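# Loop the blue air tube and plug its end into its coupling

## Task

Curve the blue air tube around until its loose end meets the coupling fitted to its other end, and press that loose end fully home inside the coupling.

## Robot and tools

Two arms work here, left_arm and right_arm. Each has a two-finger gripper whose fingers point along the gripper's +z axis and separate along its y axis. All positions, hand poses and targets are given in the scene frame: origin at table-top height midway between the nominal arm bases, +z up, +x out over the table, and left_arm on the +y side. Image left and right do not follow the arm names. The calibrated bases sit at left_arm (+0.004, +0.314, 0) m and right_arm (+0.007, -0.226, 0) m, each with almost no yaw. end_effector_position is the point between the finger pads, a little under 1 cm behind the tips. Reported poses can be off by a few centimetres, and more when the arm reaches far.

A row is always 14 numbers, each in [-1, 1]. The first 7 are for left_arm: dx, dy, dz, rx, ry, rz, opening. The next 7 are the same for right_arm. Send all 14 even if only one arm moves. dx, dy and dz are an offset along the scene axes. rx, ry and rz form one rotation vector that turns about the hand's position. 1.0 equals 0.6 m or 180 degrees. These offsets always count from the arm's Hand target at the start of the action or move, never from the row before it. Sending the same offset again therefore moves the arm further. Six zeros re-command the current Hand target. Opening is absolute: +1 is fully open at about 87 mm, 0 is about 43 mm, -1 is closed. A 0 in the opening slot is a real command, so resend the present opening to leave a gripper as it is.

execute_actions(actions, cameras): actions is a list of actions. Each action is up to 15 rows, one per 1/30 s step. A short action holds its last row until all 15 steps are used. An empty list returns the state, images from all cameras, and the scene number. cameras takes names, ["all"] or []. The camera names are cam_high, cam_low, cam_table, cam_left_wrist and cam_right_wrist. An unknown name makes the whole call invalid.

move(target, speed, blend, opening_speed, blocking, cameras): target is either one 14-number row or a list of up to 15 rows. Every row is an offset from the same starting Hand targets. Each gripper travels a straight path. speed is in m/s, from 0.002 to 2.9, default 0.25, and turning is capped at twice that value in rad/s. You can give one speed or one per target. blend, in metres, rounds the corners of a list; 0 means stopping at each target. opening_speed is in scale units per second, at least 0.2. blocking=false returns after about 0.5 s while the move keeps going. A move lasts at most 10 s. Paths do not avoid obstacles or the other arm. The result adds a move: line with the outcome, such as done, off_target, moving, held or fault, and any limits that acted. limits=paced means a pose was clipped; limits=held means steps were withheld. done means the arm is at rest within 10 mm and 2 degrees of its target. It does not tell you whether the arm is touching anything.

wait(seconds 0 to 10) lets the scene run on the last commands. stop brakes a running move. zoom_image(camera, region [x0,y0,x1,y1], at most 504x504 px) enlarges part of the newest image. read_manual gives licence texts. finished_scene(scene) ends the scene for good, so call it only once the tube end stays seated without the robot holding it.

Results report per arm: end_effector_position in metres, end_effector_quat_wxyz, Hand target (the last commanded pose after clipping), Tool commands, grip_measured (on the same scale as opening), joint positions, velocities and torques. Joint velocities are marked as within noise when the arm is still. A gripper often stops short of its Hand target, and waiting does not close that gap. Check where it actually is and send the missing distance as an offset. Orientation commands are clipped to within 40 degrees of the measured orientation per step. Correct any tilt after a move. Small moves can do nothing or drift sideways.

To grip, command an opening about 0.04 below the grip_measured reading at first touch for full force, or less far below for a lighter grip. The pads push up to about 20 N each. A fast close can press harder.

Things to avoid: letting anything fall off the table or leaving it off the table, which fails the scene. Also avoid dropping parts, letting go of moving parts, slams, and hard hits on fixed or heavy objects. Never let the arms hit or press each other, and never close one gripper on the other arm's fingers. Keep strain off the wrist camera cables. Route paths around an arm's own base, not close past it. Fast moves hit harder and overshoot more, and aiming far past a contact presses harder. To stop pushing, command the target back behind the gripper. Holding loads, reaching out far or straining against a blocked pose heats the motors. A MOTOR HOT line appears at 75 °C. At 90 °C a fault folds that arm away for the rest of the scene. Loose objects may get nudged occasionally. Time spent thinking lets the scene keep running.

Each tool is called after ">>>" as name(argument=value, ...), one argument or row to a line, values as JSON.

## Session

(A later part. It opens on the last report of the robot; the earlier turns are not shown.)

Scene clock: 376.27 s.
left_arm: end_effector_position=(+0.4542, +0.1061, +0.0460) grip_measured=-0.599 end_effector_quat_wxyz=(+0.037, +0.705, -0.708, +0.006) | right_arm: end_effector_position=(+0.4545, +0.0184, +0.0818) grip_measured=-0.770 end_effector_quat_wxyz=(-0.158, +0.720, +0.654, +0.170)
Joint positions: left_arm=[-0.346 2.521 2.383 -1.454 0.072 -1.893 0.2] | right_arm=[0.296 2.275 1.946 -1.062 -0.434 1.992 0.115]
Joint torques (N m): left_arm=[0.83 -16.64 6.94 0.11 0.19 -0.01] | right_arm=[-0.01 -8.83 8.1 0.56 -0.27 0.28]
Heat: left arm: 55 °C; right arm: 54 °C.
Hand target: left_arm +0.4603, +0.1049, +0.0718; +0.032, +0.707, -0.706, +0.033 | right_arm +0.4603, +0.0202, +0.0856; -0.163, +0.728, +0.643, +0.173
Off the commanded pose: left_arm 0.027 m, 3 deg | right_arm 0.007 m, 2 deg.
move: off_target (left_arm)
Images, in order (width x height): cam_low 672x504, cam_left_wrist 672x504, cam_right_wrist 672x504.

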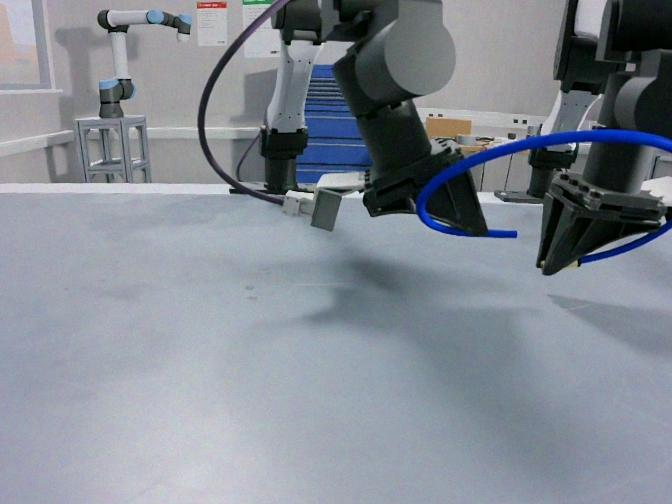

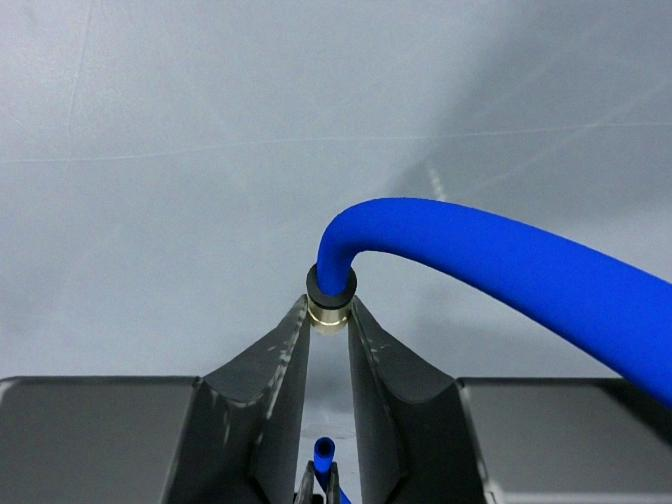

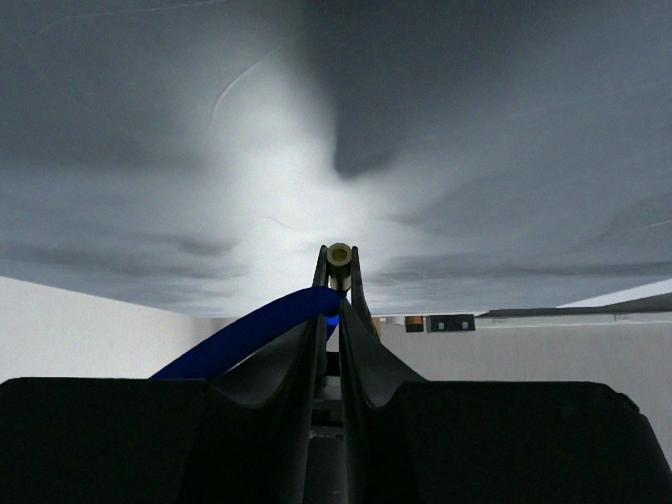

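>>> move(
  target=[
    [0,0,0.0,0,0,0,-0.95,0.0,0.0,-0.038,0,0,0,-1],
  ],
  cameras=["cam_low","cam_left_wrist","cam_right_wrist"],
  speed=0.1,
)

>>> zoom_image(
  camera="cam_low",
  region=[400, 180, 640, 310],
)

>>> zoom_image(
  camera="cam_left_wrist",
  region=[240, 230, 440, 504],
)

>>> zoom_image(
  camera="cam_right_wrist",
  region=[240, 200, 440, 434],
)

Scene clock: 384.77 s.
left_arm: end_effector_position=(+0.4540, +0.1062, +0.0460) grip_measured=-0.599 end_effector_quat_wxyz=(+0.037, +0.705, -0.708, +0.005) | right_arm: end_effector_position=(+0.4590, +0.0197, +0.0669) grip_measured=-0.770 end_effector_quat_wxyz=(-0.156, +0.719, +0.654, +0.175)
Joint positions: left_arm=[-0.346 2.521 2.383 -1.456 0.072 -1.893 0.2] | right_arm=[0.296 2.292 1.914 -1 -0.434 1.992 0.115]
Joint torques (N m): left_arm=[0.92 -16.64 6.94 0.12 0.15 -0.02] | right_arm=[0.05 -9.2 5.04 0.74 -0.27 0.27]
Heat: left arm: 58 °C; right arm: 55 °C.
Hand target: left_arm +0.4603, +0.1049, +0.0718; +0.032, +0.707, -0.706, +0.033 | right_arm +0.4603, +0.0202, +0.0628; -0.163, +0.728, +0.643, +0.173
Off the commanded pose: left_arm 0.027 m, 3 deg | right_arm 0.004 m, 2 deg.
move: off_target (left_arm)
Images, in order (width x height): cam_low 672x504, cam_left_wrist 672x504, cam_right_wrist 672x504.

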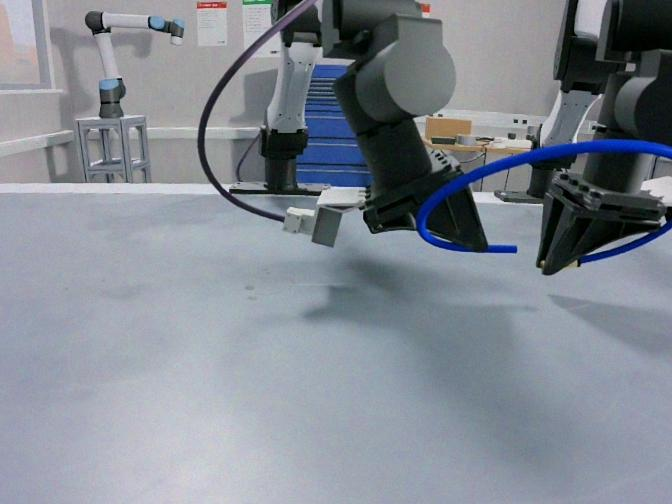

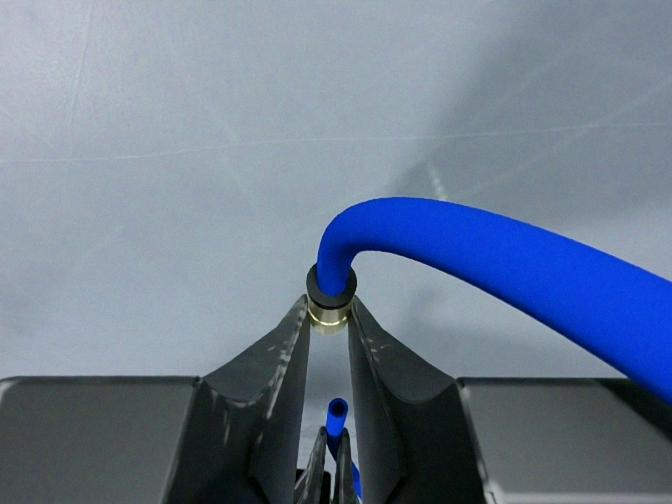

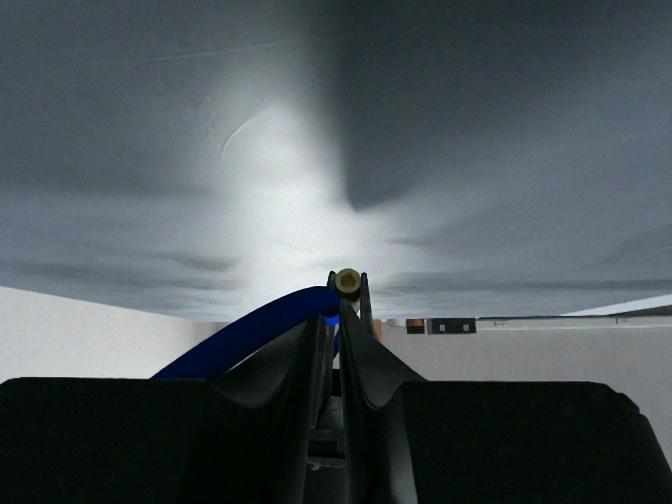

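Scaled by 2.100 from the camera's 672x504 image, which has a finer 960x720 frame.

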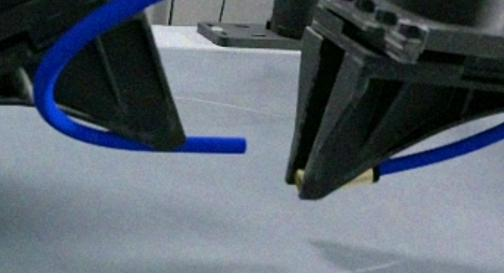

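Scaled by 1.839 from the camera's 672x504 image, which has a finer 960x720 frame.

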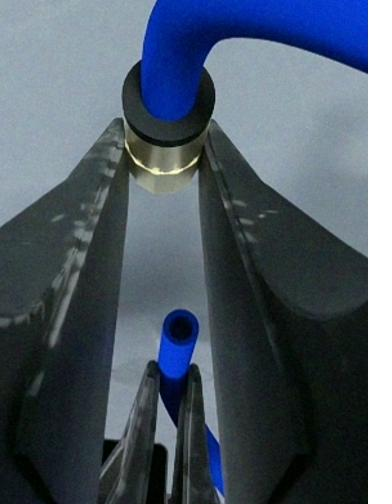

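Scaled by 2.154 from the camera's 672x504 image, which has a finer 960x720 frame.

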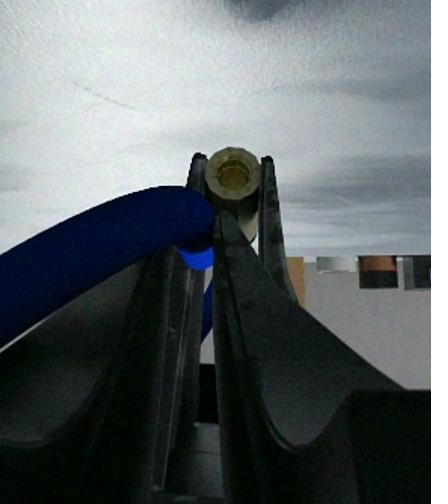

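>>> move(
  target=[
    [0,0,0.0,0,0,0,-0.95,-0.008,0.025,-0.022,0,0,0,-1],
  ],
  cameras=["cam_low","cam_left_wrist","cam_right_wrist"],
  speed=0.1,
)

>>> zoom_image(
  camera="cam_low",
  region=[400, 180, 640, 310],
)

>>> zoom_image(
  camera="cam_left_wrist",
  region=[240, 230, 440, 504],
)

>>> zoom_image(
  camera="cam_right_wrist",
  region=[240, 200, 440, 434],
)

Scene clock: 392.17 s.
left_arm: end_effector_position=(+0.4538, +0.1062, +0.0460) grip_measured=-0.599 end_effector_quat_wxyz=(+0.038, +0.705, -0.708, +0.005) | right_arm: end_effector_position=(+0.4555, +0.0342, +0.0573) grip_measured=-0.770 end_effector_quat_wxyz=(-0.157, +0.718, +0.654, +0.180)
Joint positions: left_arm=[-0.346 2.521 2.383 -1.456 0.072 -1.893 0.2] | right_arm=[0.327 2.292 1.869 -0.933 -0.434 2.028 0.115]
Joint torques (N m): left_arm=[1.01 -16.55 6.91 0.12 0.16 -0.01] | right_arm=[0.39 -8.84 4.86 0.78 -0.21 0.29]
Heat: left arm: 60 °C; right arm: 54 °C.
Hand target: left_arm +0.4603, +0.1049, +0.0718; +0.032, +0.707, -0.706, +0.033 | right_arm +0.4554, +0.0353, +0.0496; -0.163, +0.728, +0.644, +0.173
Off the commanded pose: left_arm 0.027 m, 3 deg | right_arm 0.008 m, 2 deg.
move: off_target (left_arm)
Images, in order (width x height): cam_low 672x504, cam_left_wrist 672x504, cam_right_wrist 672x504.

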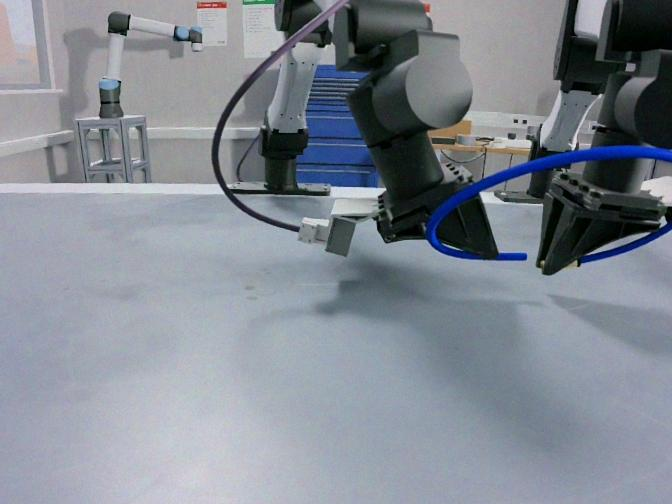

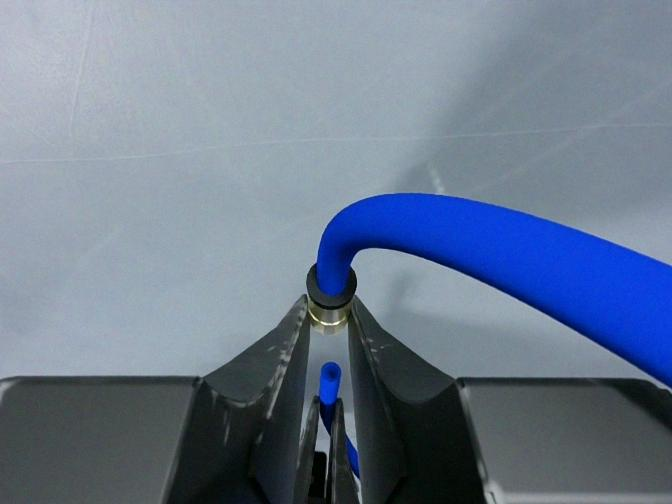

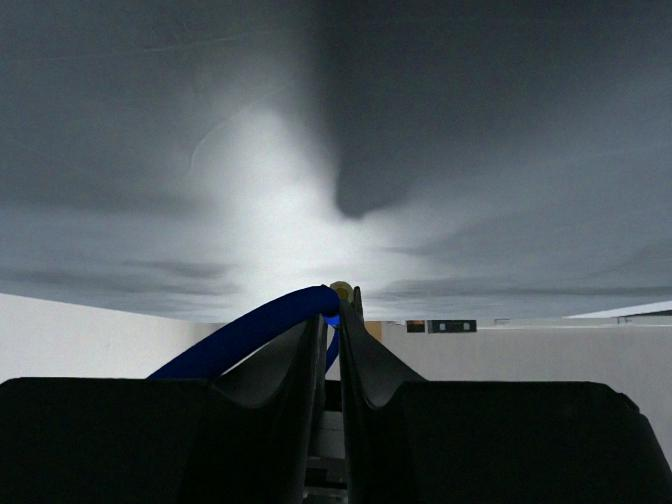

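Scaled by 2.100 from the camera's 672x504 image, which has a finer 960x720 frame.

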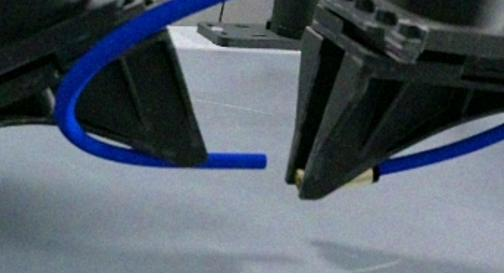

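Scaled by 1.839 from the camera's 672x504 image, which has a finer 960x720 frame.

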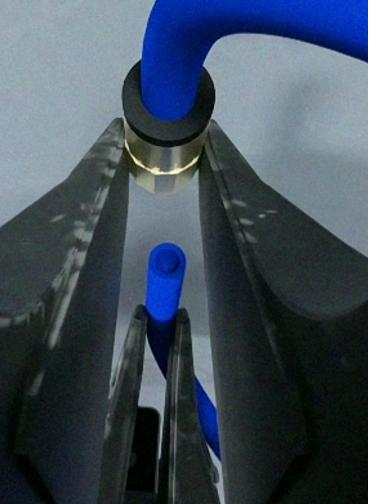

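Scaled by 2.154 from the camera's 672x504 image, which has a finer 960x720 frame.

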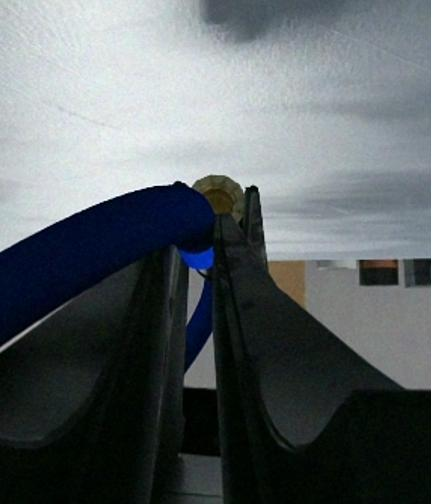

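>>> move(
  target=[
    [0,0,0.0,0,0,0,-0.95,-0.002,0.017,-0.012,0,0,0,-1],
  ],
  cameras=["cam_low","cam_left_wrist","cam_right_wrist"],
  speed=0.1,
)

>>> zoom_image(
  camera="cam_low",
  region=[480, 220, 620, 300],
)

>>> zoom_image(
  camera="cam_left_wrist",
  region=[240, 230, 440, 504],
)

>>> zoom_image(
  camera="cam_right_wrist",
  region=[240, 200, 440, 434],
)

Scene clock: 400.43 s.
left_arm: end_effector_position=(+0.4537, +0.1063, +0.0460) grip_measured=-0.599 end_effector_quat_wxyz=(+0.038, +0.705, -0.708, +0.005) | right_arm: end_effector_position=(+0.4541, +0.0444, +0.0491) grip_measured=-0.770 end_effector_quat_wxyz=(-0.159, +0.719, +0.653, +0.179)
Joint positions: left_arm=[-0.346 2.521 2.383 -1.457 0.072 -1.893 0.2] | right_arm=[0.347 2.308 1.861 -0.902 -0.434 2.052 0.115]
Joint torques (N m): left_arm=[0.95 -16.65 7.09 0.12 0.15 -0.02] | right_arm=[0.53 -9.1 4.94 0.79 -0.16 0.29]
Heat: left arm: 62 °C; right arm: 53 °C.
Hand target: left_arm +0.4604, +0.1049, +0.0718; +0.032, +0.707, -0.706, +0.033 | right_arm +0.4542, +0.0455, +0.0424; -0.163, +0.728, +0.643, +0.173
Off the commanded pose: left_arm 0.027 m, 3 deg | right_arm 0.007 m, 2 deg.
move: off_target (left_arm)
Images, in order (width x height): cam_low 672x504, cam_left_wrist 672x504, cam_right_wrist 672x504.

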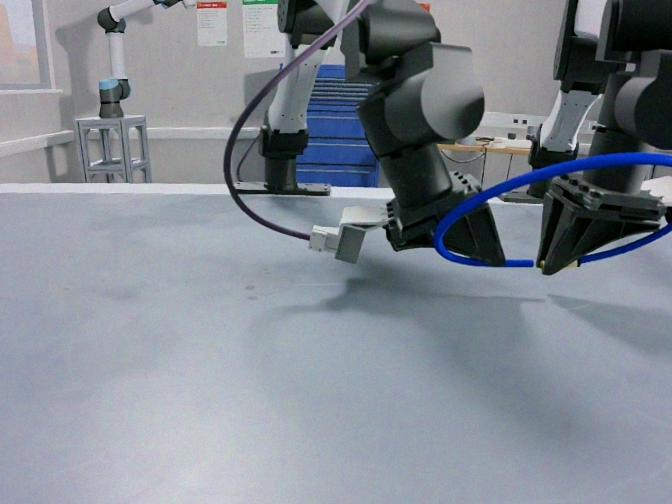

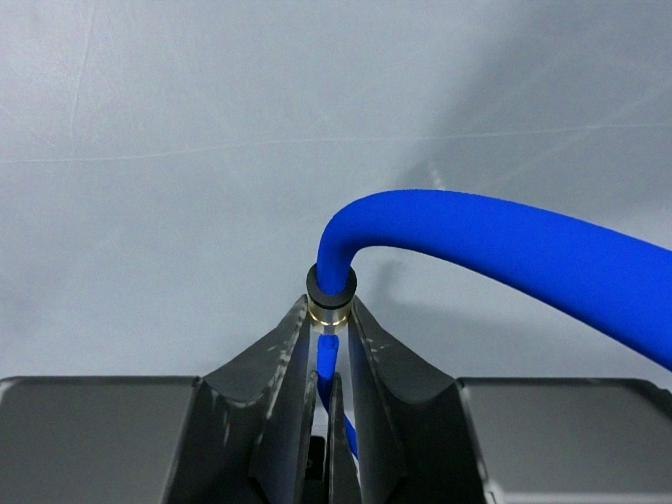

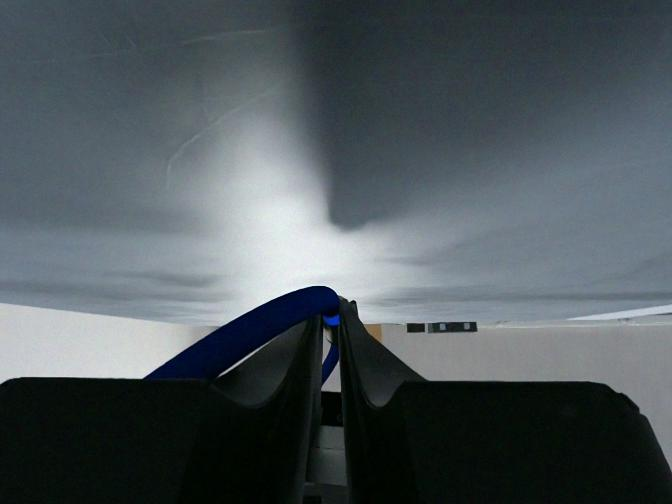

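Scaled by 3.600 from the camera's 672x504 image, which has a finer 960x720 frame.

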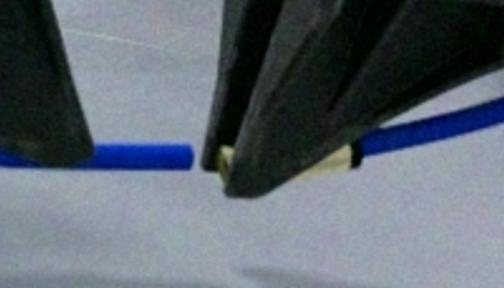

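Scaled by 1.839 from the camera's 672x504 image, which has a finer 960x720 frame.

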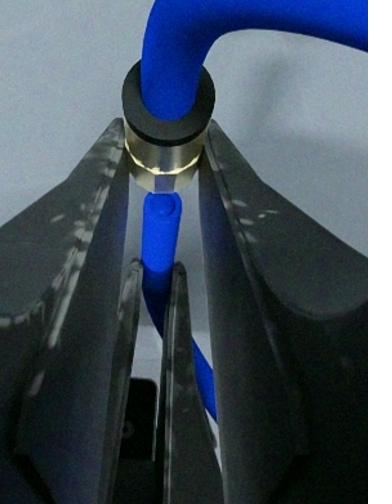

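Scaled by 2.154 from the camera's 672x504 image, which has a finer 960x720 frame.

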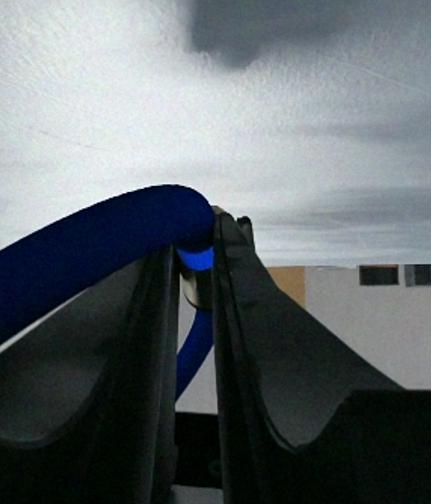

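>>> move(
  target=[
    [0,0,0.0,0,0,0,-0.95,0,0.013,-0.003,0,0,0,-1],
  ],
  cameras=["cam_low","cam_left_wrist"],
  speed=0.06,
)

>>> zoom_image(
  camera="cam_low",
  region=[480, 220, 620, 300],
)

>>> zoom_image(
  camera="cam_left_wrist",
  region=[280, 250, 380, 390],
)

Scene clock: 407.17 s.
left_arm: end_effector_position=(+0.4535, +0.1063, +0.0460) grip_measured=-0.599 end_effector_quat_wxyz=(+0.038, +0.705, -0.708, +0.005) | right_arm: end_effector_position=(+0.4518, +0.0513, +0.0446) grip_measured=-0.770 end_effector_quat_wxyz=(-0.163, +0.719, +0.652, +0.176)
Joint positions: left_arm=[-0.346 2.521 2.383 -1.458 0.072 -1.893 0.2] | right_arm=[0.362 2.318 1.861 -0.894 -0.434 2.069 0.115]
Joint torques (N m): left_arm=[1.01 -16.62 6.82 0.11 0.18 -0.01] | right_arm=[0.65 -9.07 5.87 0.77 -0.13 0.28]
Heat: left arm: 63 °C; right arm: 54 °C.
Hand target: left_arm +0.4603, +0.1049, +0.0718; +0.032, +0.707, -0.706, +0.033 | right_arm +0.4542, +0.0534, +0.0405; -0.163, +0.728, +0.644, +0.173
Off the commanded pose: left_arm 0.027 m, 3 deg | right_arm 0.005 m, 1 deg.
move: off_target (left_arm)
Images, in order (width x height): cam_low 672x504, cam_left_wrist 672x504.

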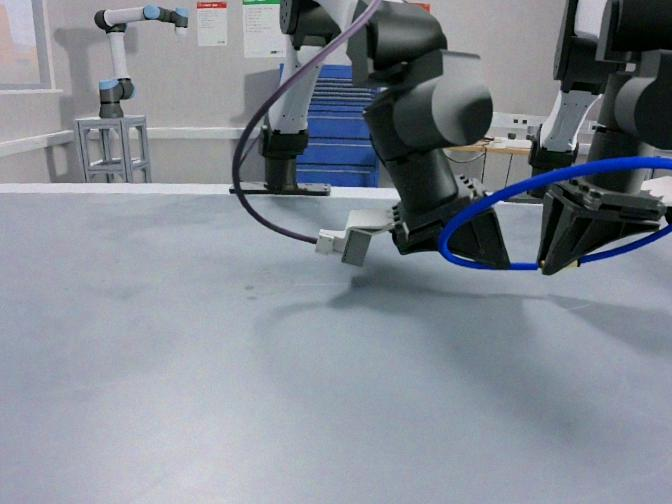

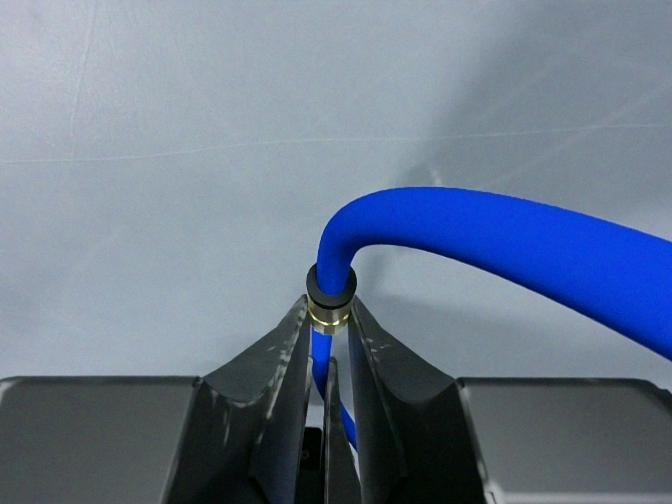

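Scaled by 3.600 from the camera's 672x504 image, which has a finer 960x720 frame.

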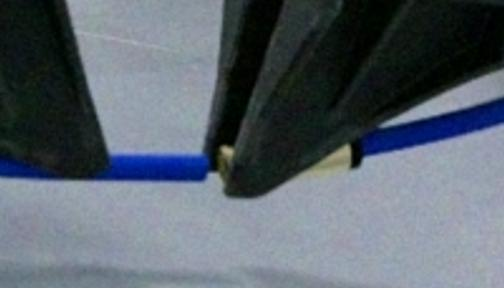

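Scaled by 3.600 from the camera's 672x504 image, which has a finer 960x720 frame.

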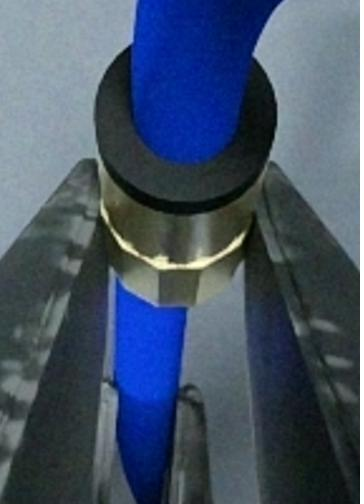

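>>> move(
  target=[
    [0,0,0.0,0,0,0,-0.95,0.006,-0.004,0.001,0,0,0,-1],
  ],
  cameras=["cam_low","cam_left_wrist"],
  speed=0.06,
)

>>> zoom_image(
  camera="cam_low",
  region=[480, 220, 620, 300],
)

>>> zoom_image(
  camera="cam_left_wrist",
  region=[280, 250, 380, 390],
)

Scene clock: 413.37 s.
left_arm: end_effector_position=(+0.4535, +0.1063, +0.0460) grip_measured=-0.599 end_effector_quat_wxyz=(+0.038, +0.705, -0.708, +0.005) | right_arm: end_effector_position=(+0.4512, +0.0511, +0.0397) grip_measured=-0.770 end_effector_quat_wxyz=(-0.164, +0.721, +0.651, +0.171)
Joint positions: left_arm=[-0.346 2.521 2.383 -1.458 0.072 -1.893 0.2] | right_arm=[0.362 2.328 1.861 -0.893 -0.434 2.07 0.115]
Joint torques (N m): left_arm=[0.94 -16.72 7.02 0.14 0.15 0] | right_arm=[-0.1 -9.09 7.69 0.64 -0.15 0.19]
Heat: left arm: 64 °C; right arm: 54 °C.
Hand target: left_arm +0.4603, +0.1049, +0.0718; +0.032, +0.707, -0.706, +0.033 | right_arm +0.4578, +0.0510, +0.0413; -0.163, +0.728, +0.643, +0.174
Off the commanded pose: left_arm 0.027 m, 3 deg | right_arm 0.007 m, 1 deg.
move: off_target (left_arm)
Images, in order (width x height): cam_low 672x504, cam_left_wrist 672x504.

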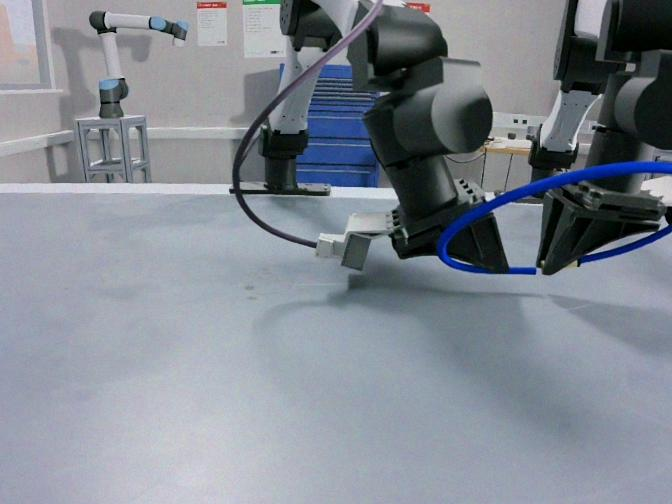

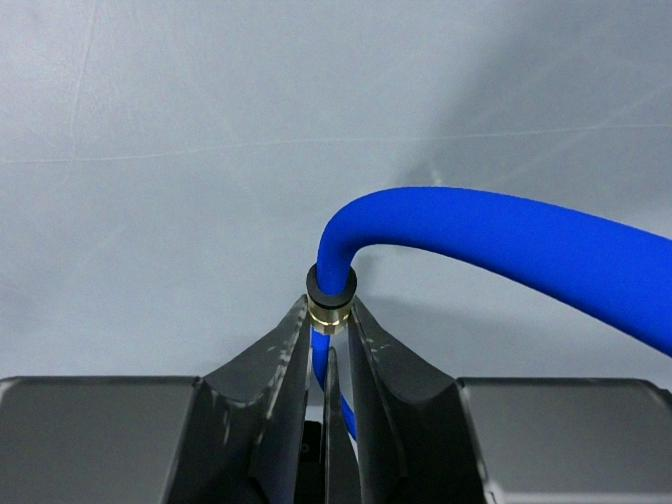

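Scaled by 3.600 from the camera's 672x504 image, which has a finer 960x720 frame.

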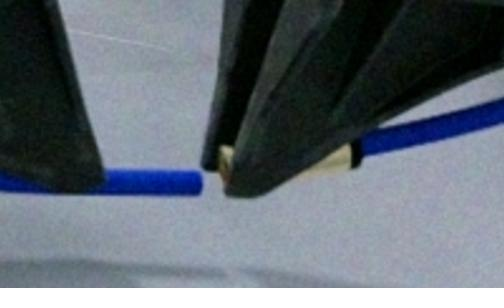

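Scaled by 3.600 from the camera's 672x504 image, which has a finer 960x720 frame.

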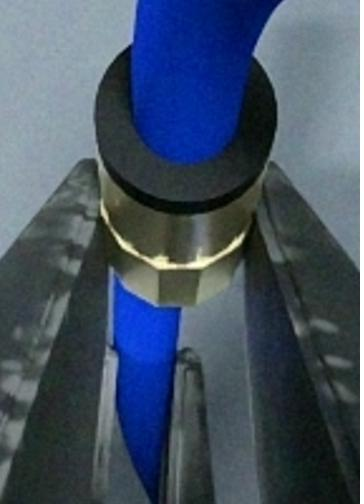

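>>> move(
  target=[
    [0,0,0.0,0,0,0,-0.95,0.005,0,0.012,0,0,0,-1],
  ],
  cameras=["cam_low","cam_left_wrist"],
  speed=0.06,
)

>>> zoom_image(
  camera="cam_low",
  region=[480, 220, 620, 300],
)

>>> zoom_image(
  camera="cam_left_wrist",
  region=[280, 250, 380, 390],
)

Scene clock: 418.17 s.
left_arm: end_effector_position=(+0.4535, +0.1063, +0.0460) grip_measured=-0.599 end_effector_quat_wxyz=(+0.038, +0.705, -0.708, +0.005) | right_arm: end_effector_position=(+0.4539, +0.0520, +0.0462) grip_measured=-0.770 end_effector_quat_wxyz=(-0.164, +0.721, +0.651, +0.171)
Joint positions: left_arm=[-0.346 2.521 2.383 -1.458 0.072 -1.893 0.2] | right_arm=[0.362 2.334 1.897 -0.924 -0.434 2.07 0.115]
Joint torques (N m): left_arm=[0.96 -16.65 6.9 0.15 0.14 -0.01] | right_arm=[-0.34 -9.14 7.97 0.59 -0.16 0.17]
Heat: left arm: 65 °C; right arm: 53 °C.
Hand target: left_arm +0.4603, +0.1049, +0.0718; +0.032, +0.707, -0.706, +0.033 | right_arm +0.4607, +0.0509, +0.0484; -0.163, +0.728, +0.643, +0.173
Off the commanded pose: left_arm 0.027 m, 3 deg | right_arm 0.007 m, 1 deg.
move: off_target (left_arm)
Images, in order (width x height): cam_low 672x504, cam_left_wrist 672x504.

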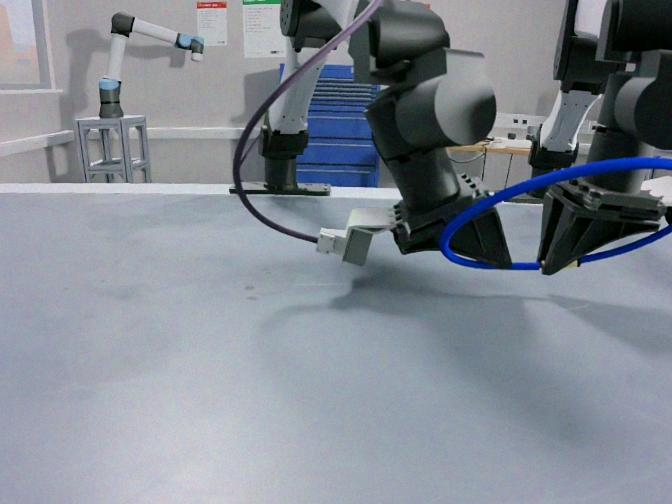

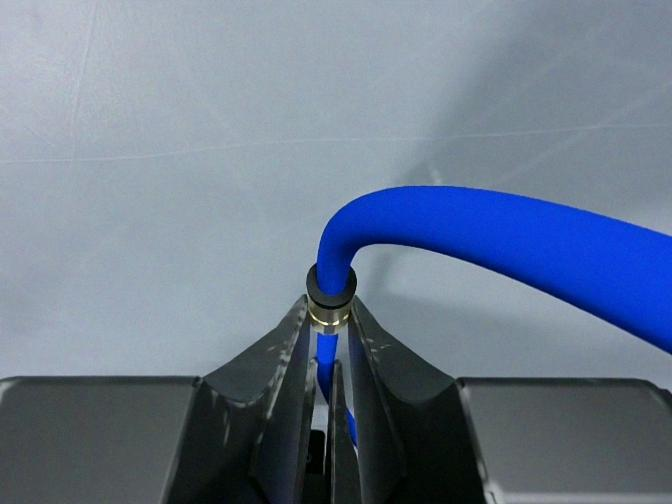

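Scaled by 3.600 from the camera's 672x504 image, which has a finer 960x720 frame.

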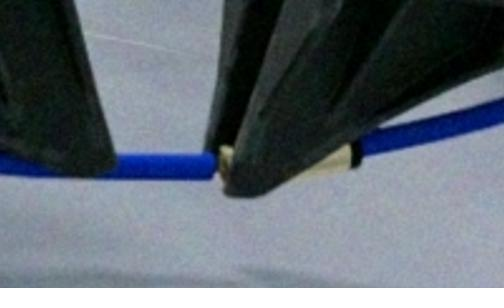

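Scaled by 3.600 from the camera's 672x504 image, which has a finer 960x720 frame.

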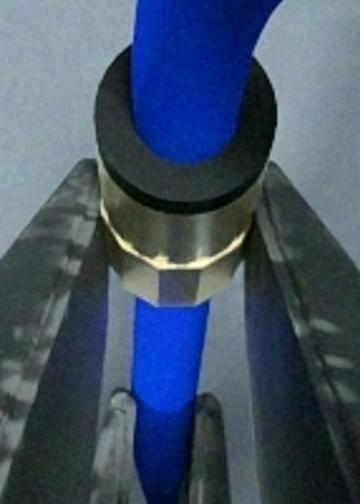

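>>> move(
  target=[
    [0,0,0.0,0,0,0,-0.95,0.002,0.012,0.001,0,0,0,-1],
  ],
  cameras=["cam_low","cam_left_wrist"],
  speed=0.06,
)

>>> zoom_image(
  camera="cam_low",
  region=[480, 220, 620, 300],
)

>>> zoom_image(
  camera="cam_left_wrist",
  region=[280, 250, 380, 390],
)

Scene clock: 423.53 s.
left_arm: end_effector_position=(+0.4535, +0.1063, +0.0460) grip_measured=-0.599 end_effector_quat_wxyz=(+0.038, +0.705, -0.708, +0.005) | right_arm: end_effector_position=(+0.4583, +0.0536, +0.0476) grip_measured=-0.770 end_effector_quat_wxyz=(-0.163, +0.720, +0.651, +0.174)
Joint positions: left_arm=[-0.346 2.521 2.383 -1.458 0.072 -1.893 0.2] | right_arm=[0.362 2.349 1.927 -0.933 -0.434 2.07 0.115]
Joint torques (N m): left_arm=[0.92 -16.61 6.9 0.14 0.16 -0.01] | right_arm=[0.98 -9.14 8.02 0.6 -0.13 0.28]
Heat: left arm: 65 °C; right arm: 53 °C.
Hand target: left_arm +0.4603, +0.1049, +0.0718; +0.032, +0.707, -0.706, +0.033 | right_arm +0.4620, +0.0582, +0.0491; -0.163, +0.728, +0.644, +0.173
Off the commanded pose: left_arm 0.027 m, 3 deg | right_arm 0.006 m, 1 deg.
joint sent to its limit (right arm) — joint 6 (wrist roll), upper limit. The joint targets still meet the commanded pose.
move: off_target (left_arm)
Images, in order (width x height): cam_low 672x504, cam_left_wrist 672x504.

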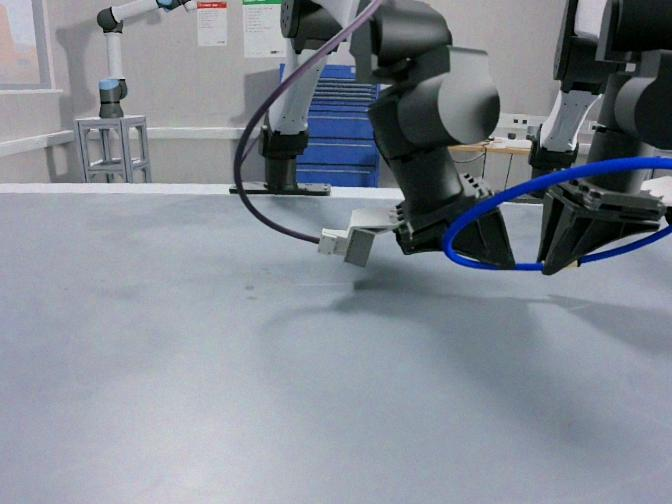

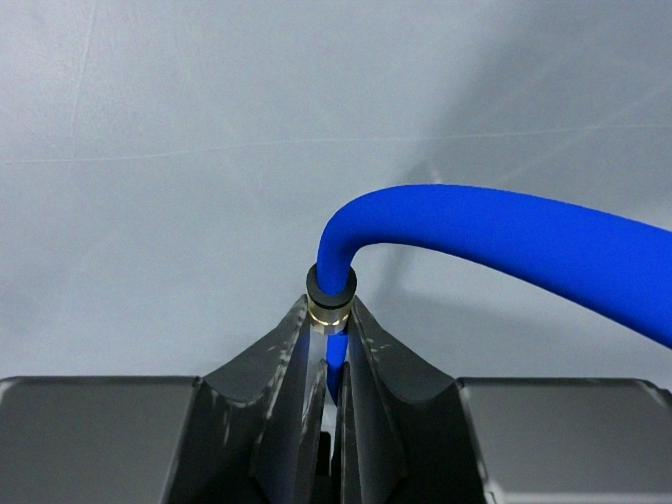

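Scaled by 3.600 from the camera's 672x504 image, which has a finer 960x720 frame.

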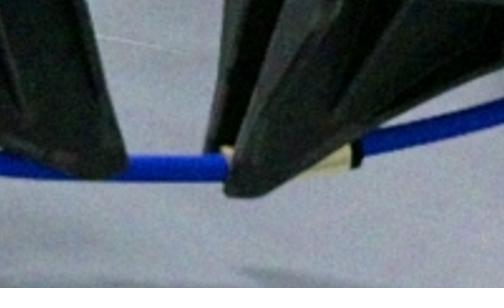

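Scaled by 3.600 from the camera's 672x504 image, which has a finer 960x720 frame.

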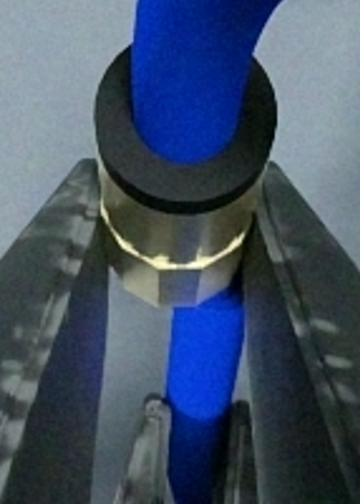

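>>> move(
  target=[
    [0,0,0.0,0,0,0,-0.95,-0.004,-0.006,0,0,0,0.008,-1],
  ],
  cameras=["cam_low","cam_left_wrist"],
  speed=0.06,
)

>>> zoom_image(
  camera="cam_low",
  region=[480, 220, 620, 300],
)

>>> zoom_image(
  camera="cam_left_wrist",
  region=[280, 250, 380, 390],
)

Scene clock: 430.63 s.
left_arm: end_effector_position=(+0.4535, +0.1063, +0.0460) grip_measured=-0.599 end_effector_quat_wxyz=(+0.038, +0.705, -0.708, +0.005) | right_arm: end_effector_position=(+0.4556, +0.0527, +0.0467) grip_measured=-0.770 end_effector_quat_wxyz=(-0.166, +0.722, +0.651, +0.168)
Joint positions: left_arm=[-0.346 2.521 2.383 -1.458 0.072 -1.893 0.2] | right_arm=[0.362 2.349 1.927 -0.947 -0.434 2.07 0.115]
Joint torques (N m): left_arm=[0.94 -16.64 6.89 0.15 0.14 -0.03] | right_arm=[0.21 -9.16 8.01 0.56 -0.19 -0.08]
Heat: left arm: 66 °C; right arm: 52 °C.
Hand target: left_arm +0.4603, +0.1049, +0.0718; +0.032, +0.707, -0.706, +0.033 | right_arm +0.4596, +0.0546, +0.0491; -0.165, +0.719, +0.653, +0.172
Off the commanded pose: left_arm 0.027 m, 3 deg | right_arm 0.005 m, 1 deg.
move: off_target (left_arm)
Images, in order (width x height): cam_low 672x504, cam_left_wrist 672x504.

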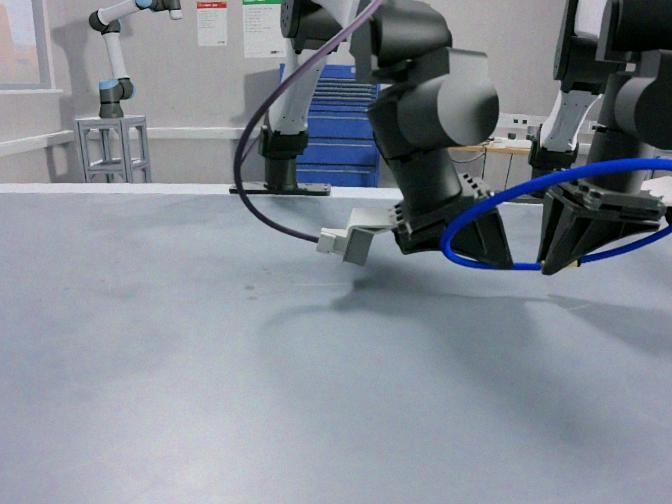

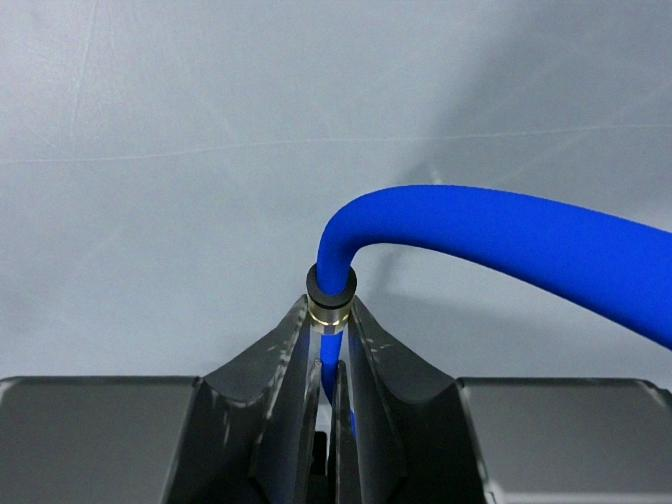

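Scaled by 3.600 from the camera's 672x504 image, which has a finer 960x720 frame.

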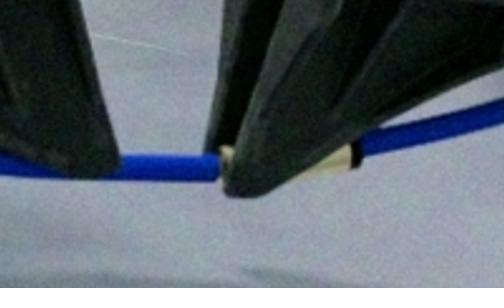

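Scaled by 3.600 from the camera's 672x504 image, which has a finer 960x720 frame.

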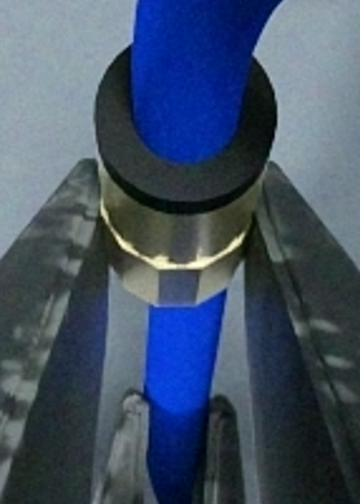

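>>> move(
  target=[
    [0,0,0.0,0,0,0,-0.95,-0.002,0.015,0.002,0,0,0,-1],
  ],
  cameras=["cam_low","cam_left_wrist"],
  speed=0.06,
)

>>> zoom_image(
  camera="cam_low",
  region=[480, 220, 620, 300],
)

>>> zoom_image(
  camera="cam_left_wrist",
  region=[280, 250, 380, 390],
)

Scene clock: 436.87 s.
left_arm: end_effector_position=(+0.4530, +0.1065, +0.0460) grip_measured=-0.599 end_effector_quat_wxyz=(+0.038, +0.705, -0.708, +0.004) | right_arm: end_effector_position=(+0.4540, +0.0590, +0.0470) grip_measured=-0.770 end_effector_quat_wxyz=(-0.166, +0.717, +0.656, +0.168)
Joint positions: left_arm=[-0.346 2.521 2.383 -1.46 0.072 -1.893 0.2] | right_arm=[0.375 2.355 1.94 -0.951 -0.433 2.07 0.115]
Joint torques (N m): left_arm=[0.94 -16.61 6.83 0.15 0.14 -0.01] | right_arm=[0.79 -9.32 8.08 0.61 -0.17 0.16]
Heat: left arm: 67 °C; right arm: 52 °C.
Hand target: left_arm +0.4603, +0.1049, +0.0718; +0.032, +0.707, -0.706, +0.033 | right_arm +0.4585, +0.0635, +0.0502; -0.165, +0.720, +0.652, +0.171
Off the commanded pose: left_arm 0.027 m, 4 deg | right_arm 0.007 m, 1 deg.
move: off_target (left_arm)
Images, in order (width x height): cam_low 672x504, cam_left_wrist 672x504.

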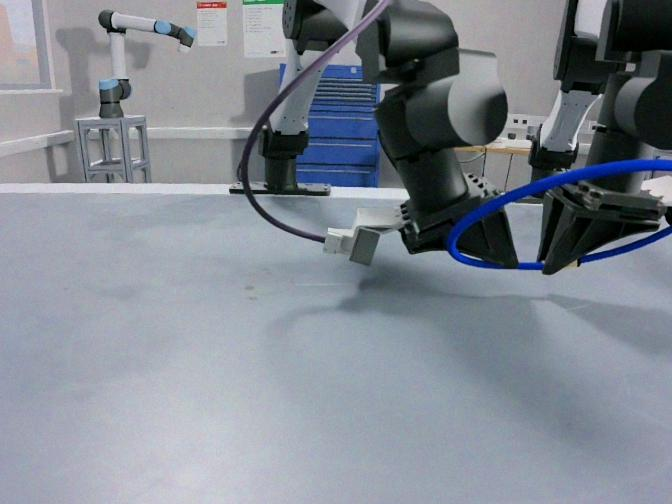

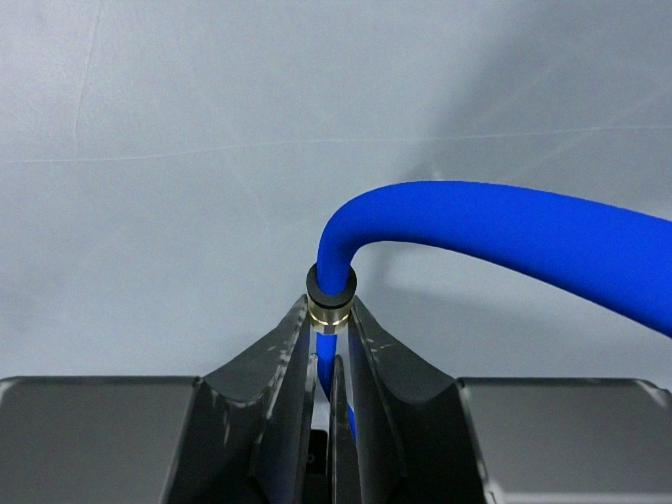

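Scaled by 3.600 from the camera's 672x504 image, which has a finer 960x720 frame.

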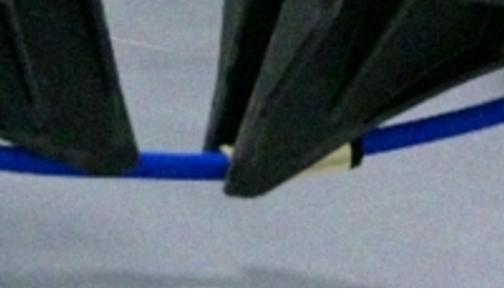

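Scaled by 3.600 from the camera's 672x504 image, which has a finer 960x720 frame.

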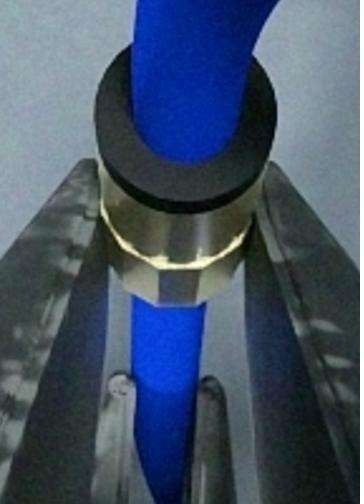

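>>> move(
  target=[
    [0,0,0.0,0,0,0,-0.95,0.002,0.01,0,0,0,0,-1],
  ],
  cameras=["cam_low","cam_left_wrist","cam_right_wrist"],
  speed=0.06,
)

>>> zoom_image(
  camera="cam_low",
  region=[480, 220, 620, 300],
)

>>> zoom_image(
  camera="cam_left_wrist",
  region=[280, 250, 380, 390],
)

>>> zoom_image(
  camera="cam_right_wrist",
  region=[280, 250, 400, 390],
)

Scene clock: 445.80 s.
left_arm: end_effector_position=(+0.4526, +0.1066, +0.0460) grip_measured=-0.599 end_effector_quat_wxyz=(+0.039, +0.705, -0.708, +0.003) | right_arm: end_effector_position=(+0.4547, +0.0637, +0.0468) grip_measured=-0.770 end_effector_quat_wxyz=(-0.166, +0.715, +0.659, +0.167)
Joint positions: left_arm=[-0.346 2.521 2.383 -1.461 0.072 -1.893 0.2] | right_arm=[0.383 2.369 1.963 -0.959 -0.431 2.07 0.115]
Joint torques (N m): left_arm=[0.91 -16.8 6.94 0.16 0.15 0.02] | right_arm=[0.99 -9.35 8.18 0.64 -0.16 0.28]
Heat: left arm: 68 °C; right arm: 51 °C.
Hand target: left_arm +0.4604, +0.1049, +0.0718; +0.032, +0.707, -0.706, +0.033 | right_arm +0.4596, +0.0694, +0.0502; -0.165, +0.719, +0.653, +0.171
Off the commanded pose: left_arm 0.027 m, 4 deg | right_arm 0.008 m, 1 deg.
joint sent to its limit (right arm) — joint 6 (wrist roll), upper limit. The joint targets still meet the commanded pose.
move: off_target (left_arm)
Images, in order (width x height): cam_low 672x504, cam_left_wrist 672x504, cam_right_wrist 672x504.

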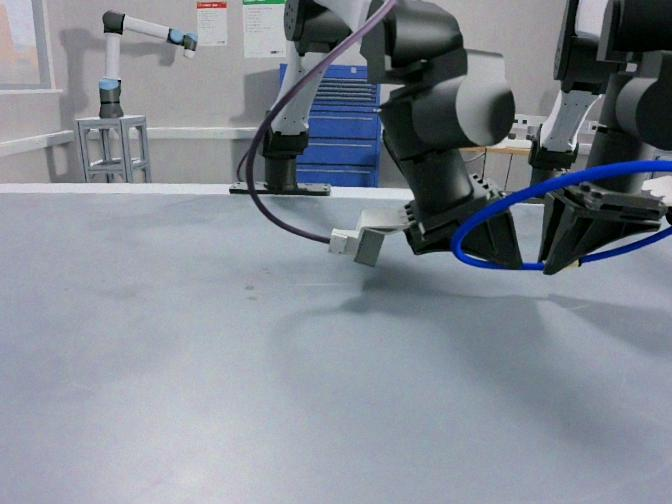

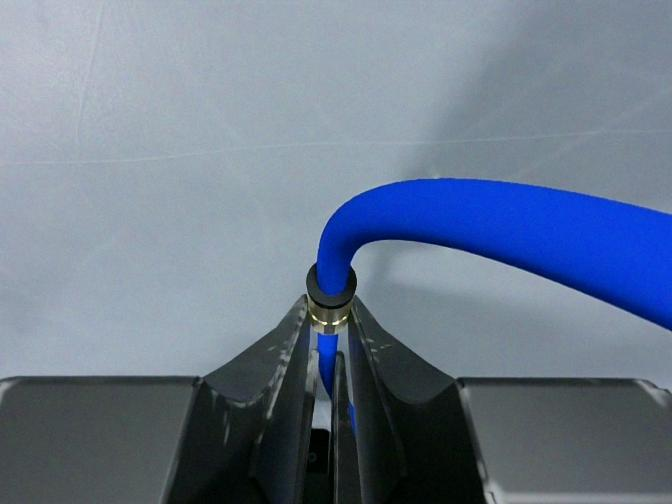

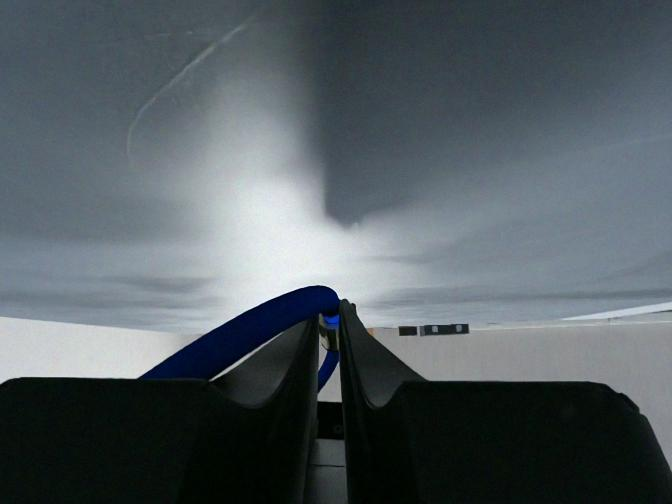

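Scaled by 3.600 from the camera's 672x504 image, which has a finer 960x720 frame.

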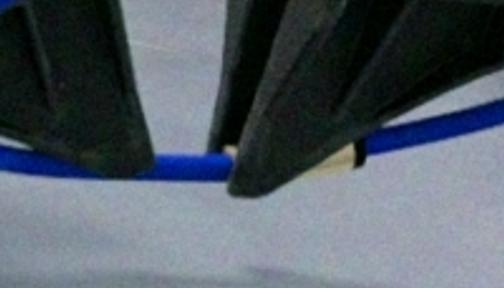

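Scaled by 3.600 from the camera's 672x504 image, which has a finer 960x720 frame.

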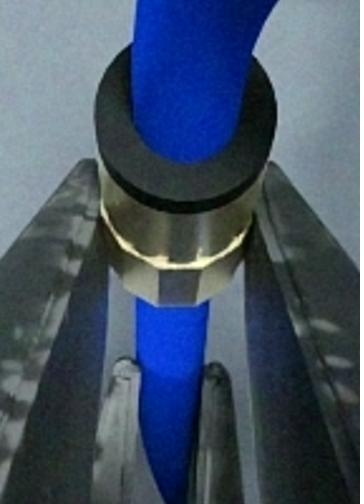

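Scaled by 3.600 from the camera's 672x504 image, which has a finer 960x720 frame.

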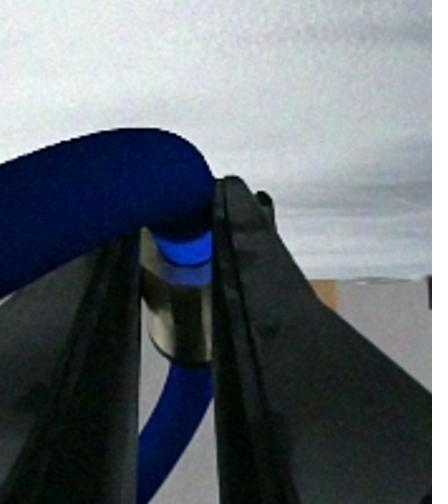

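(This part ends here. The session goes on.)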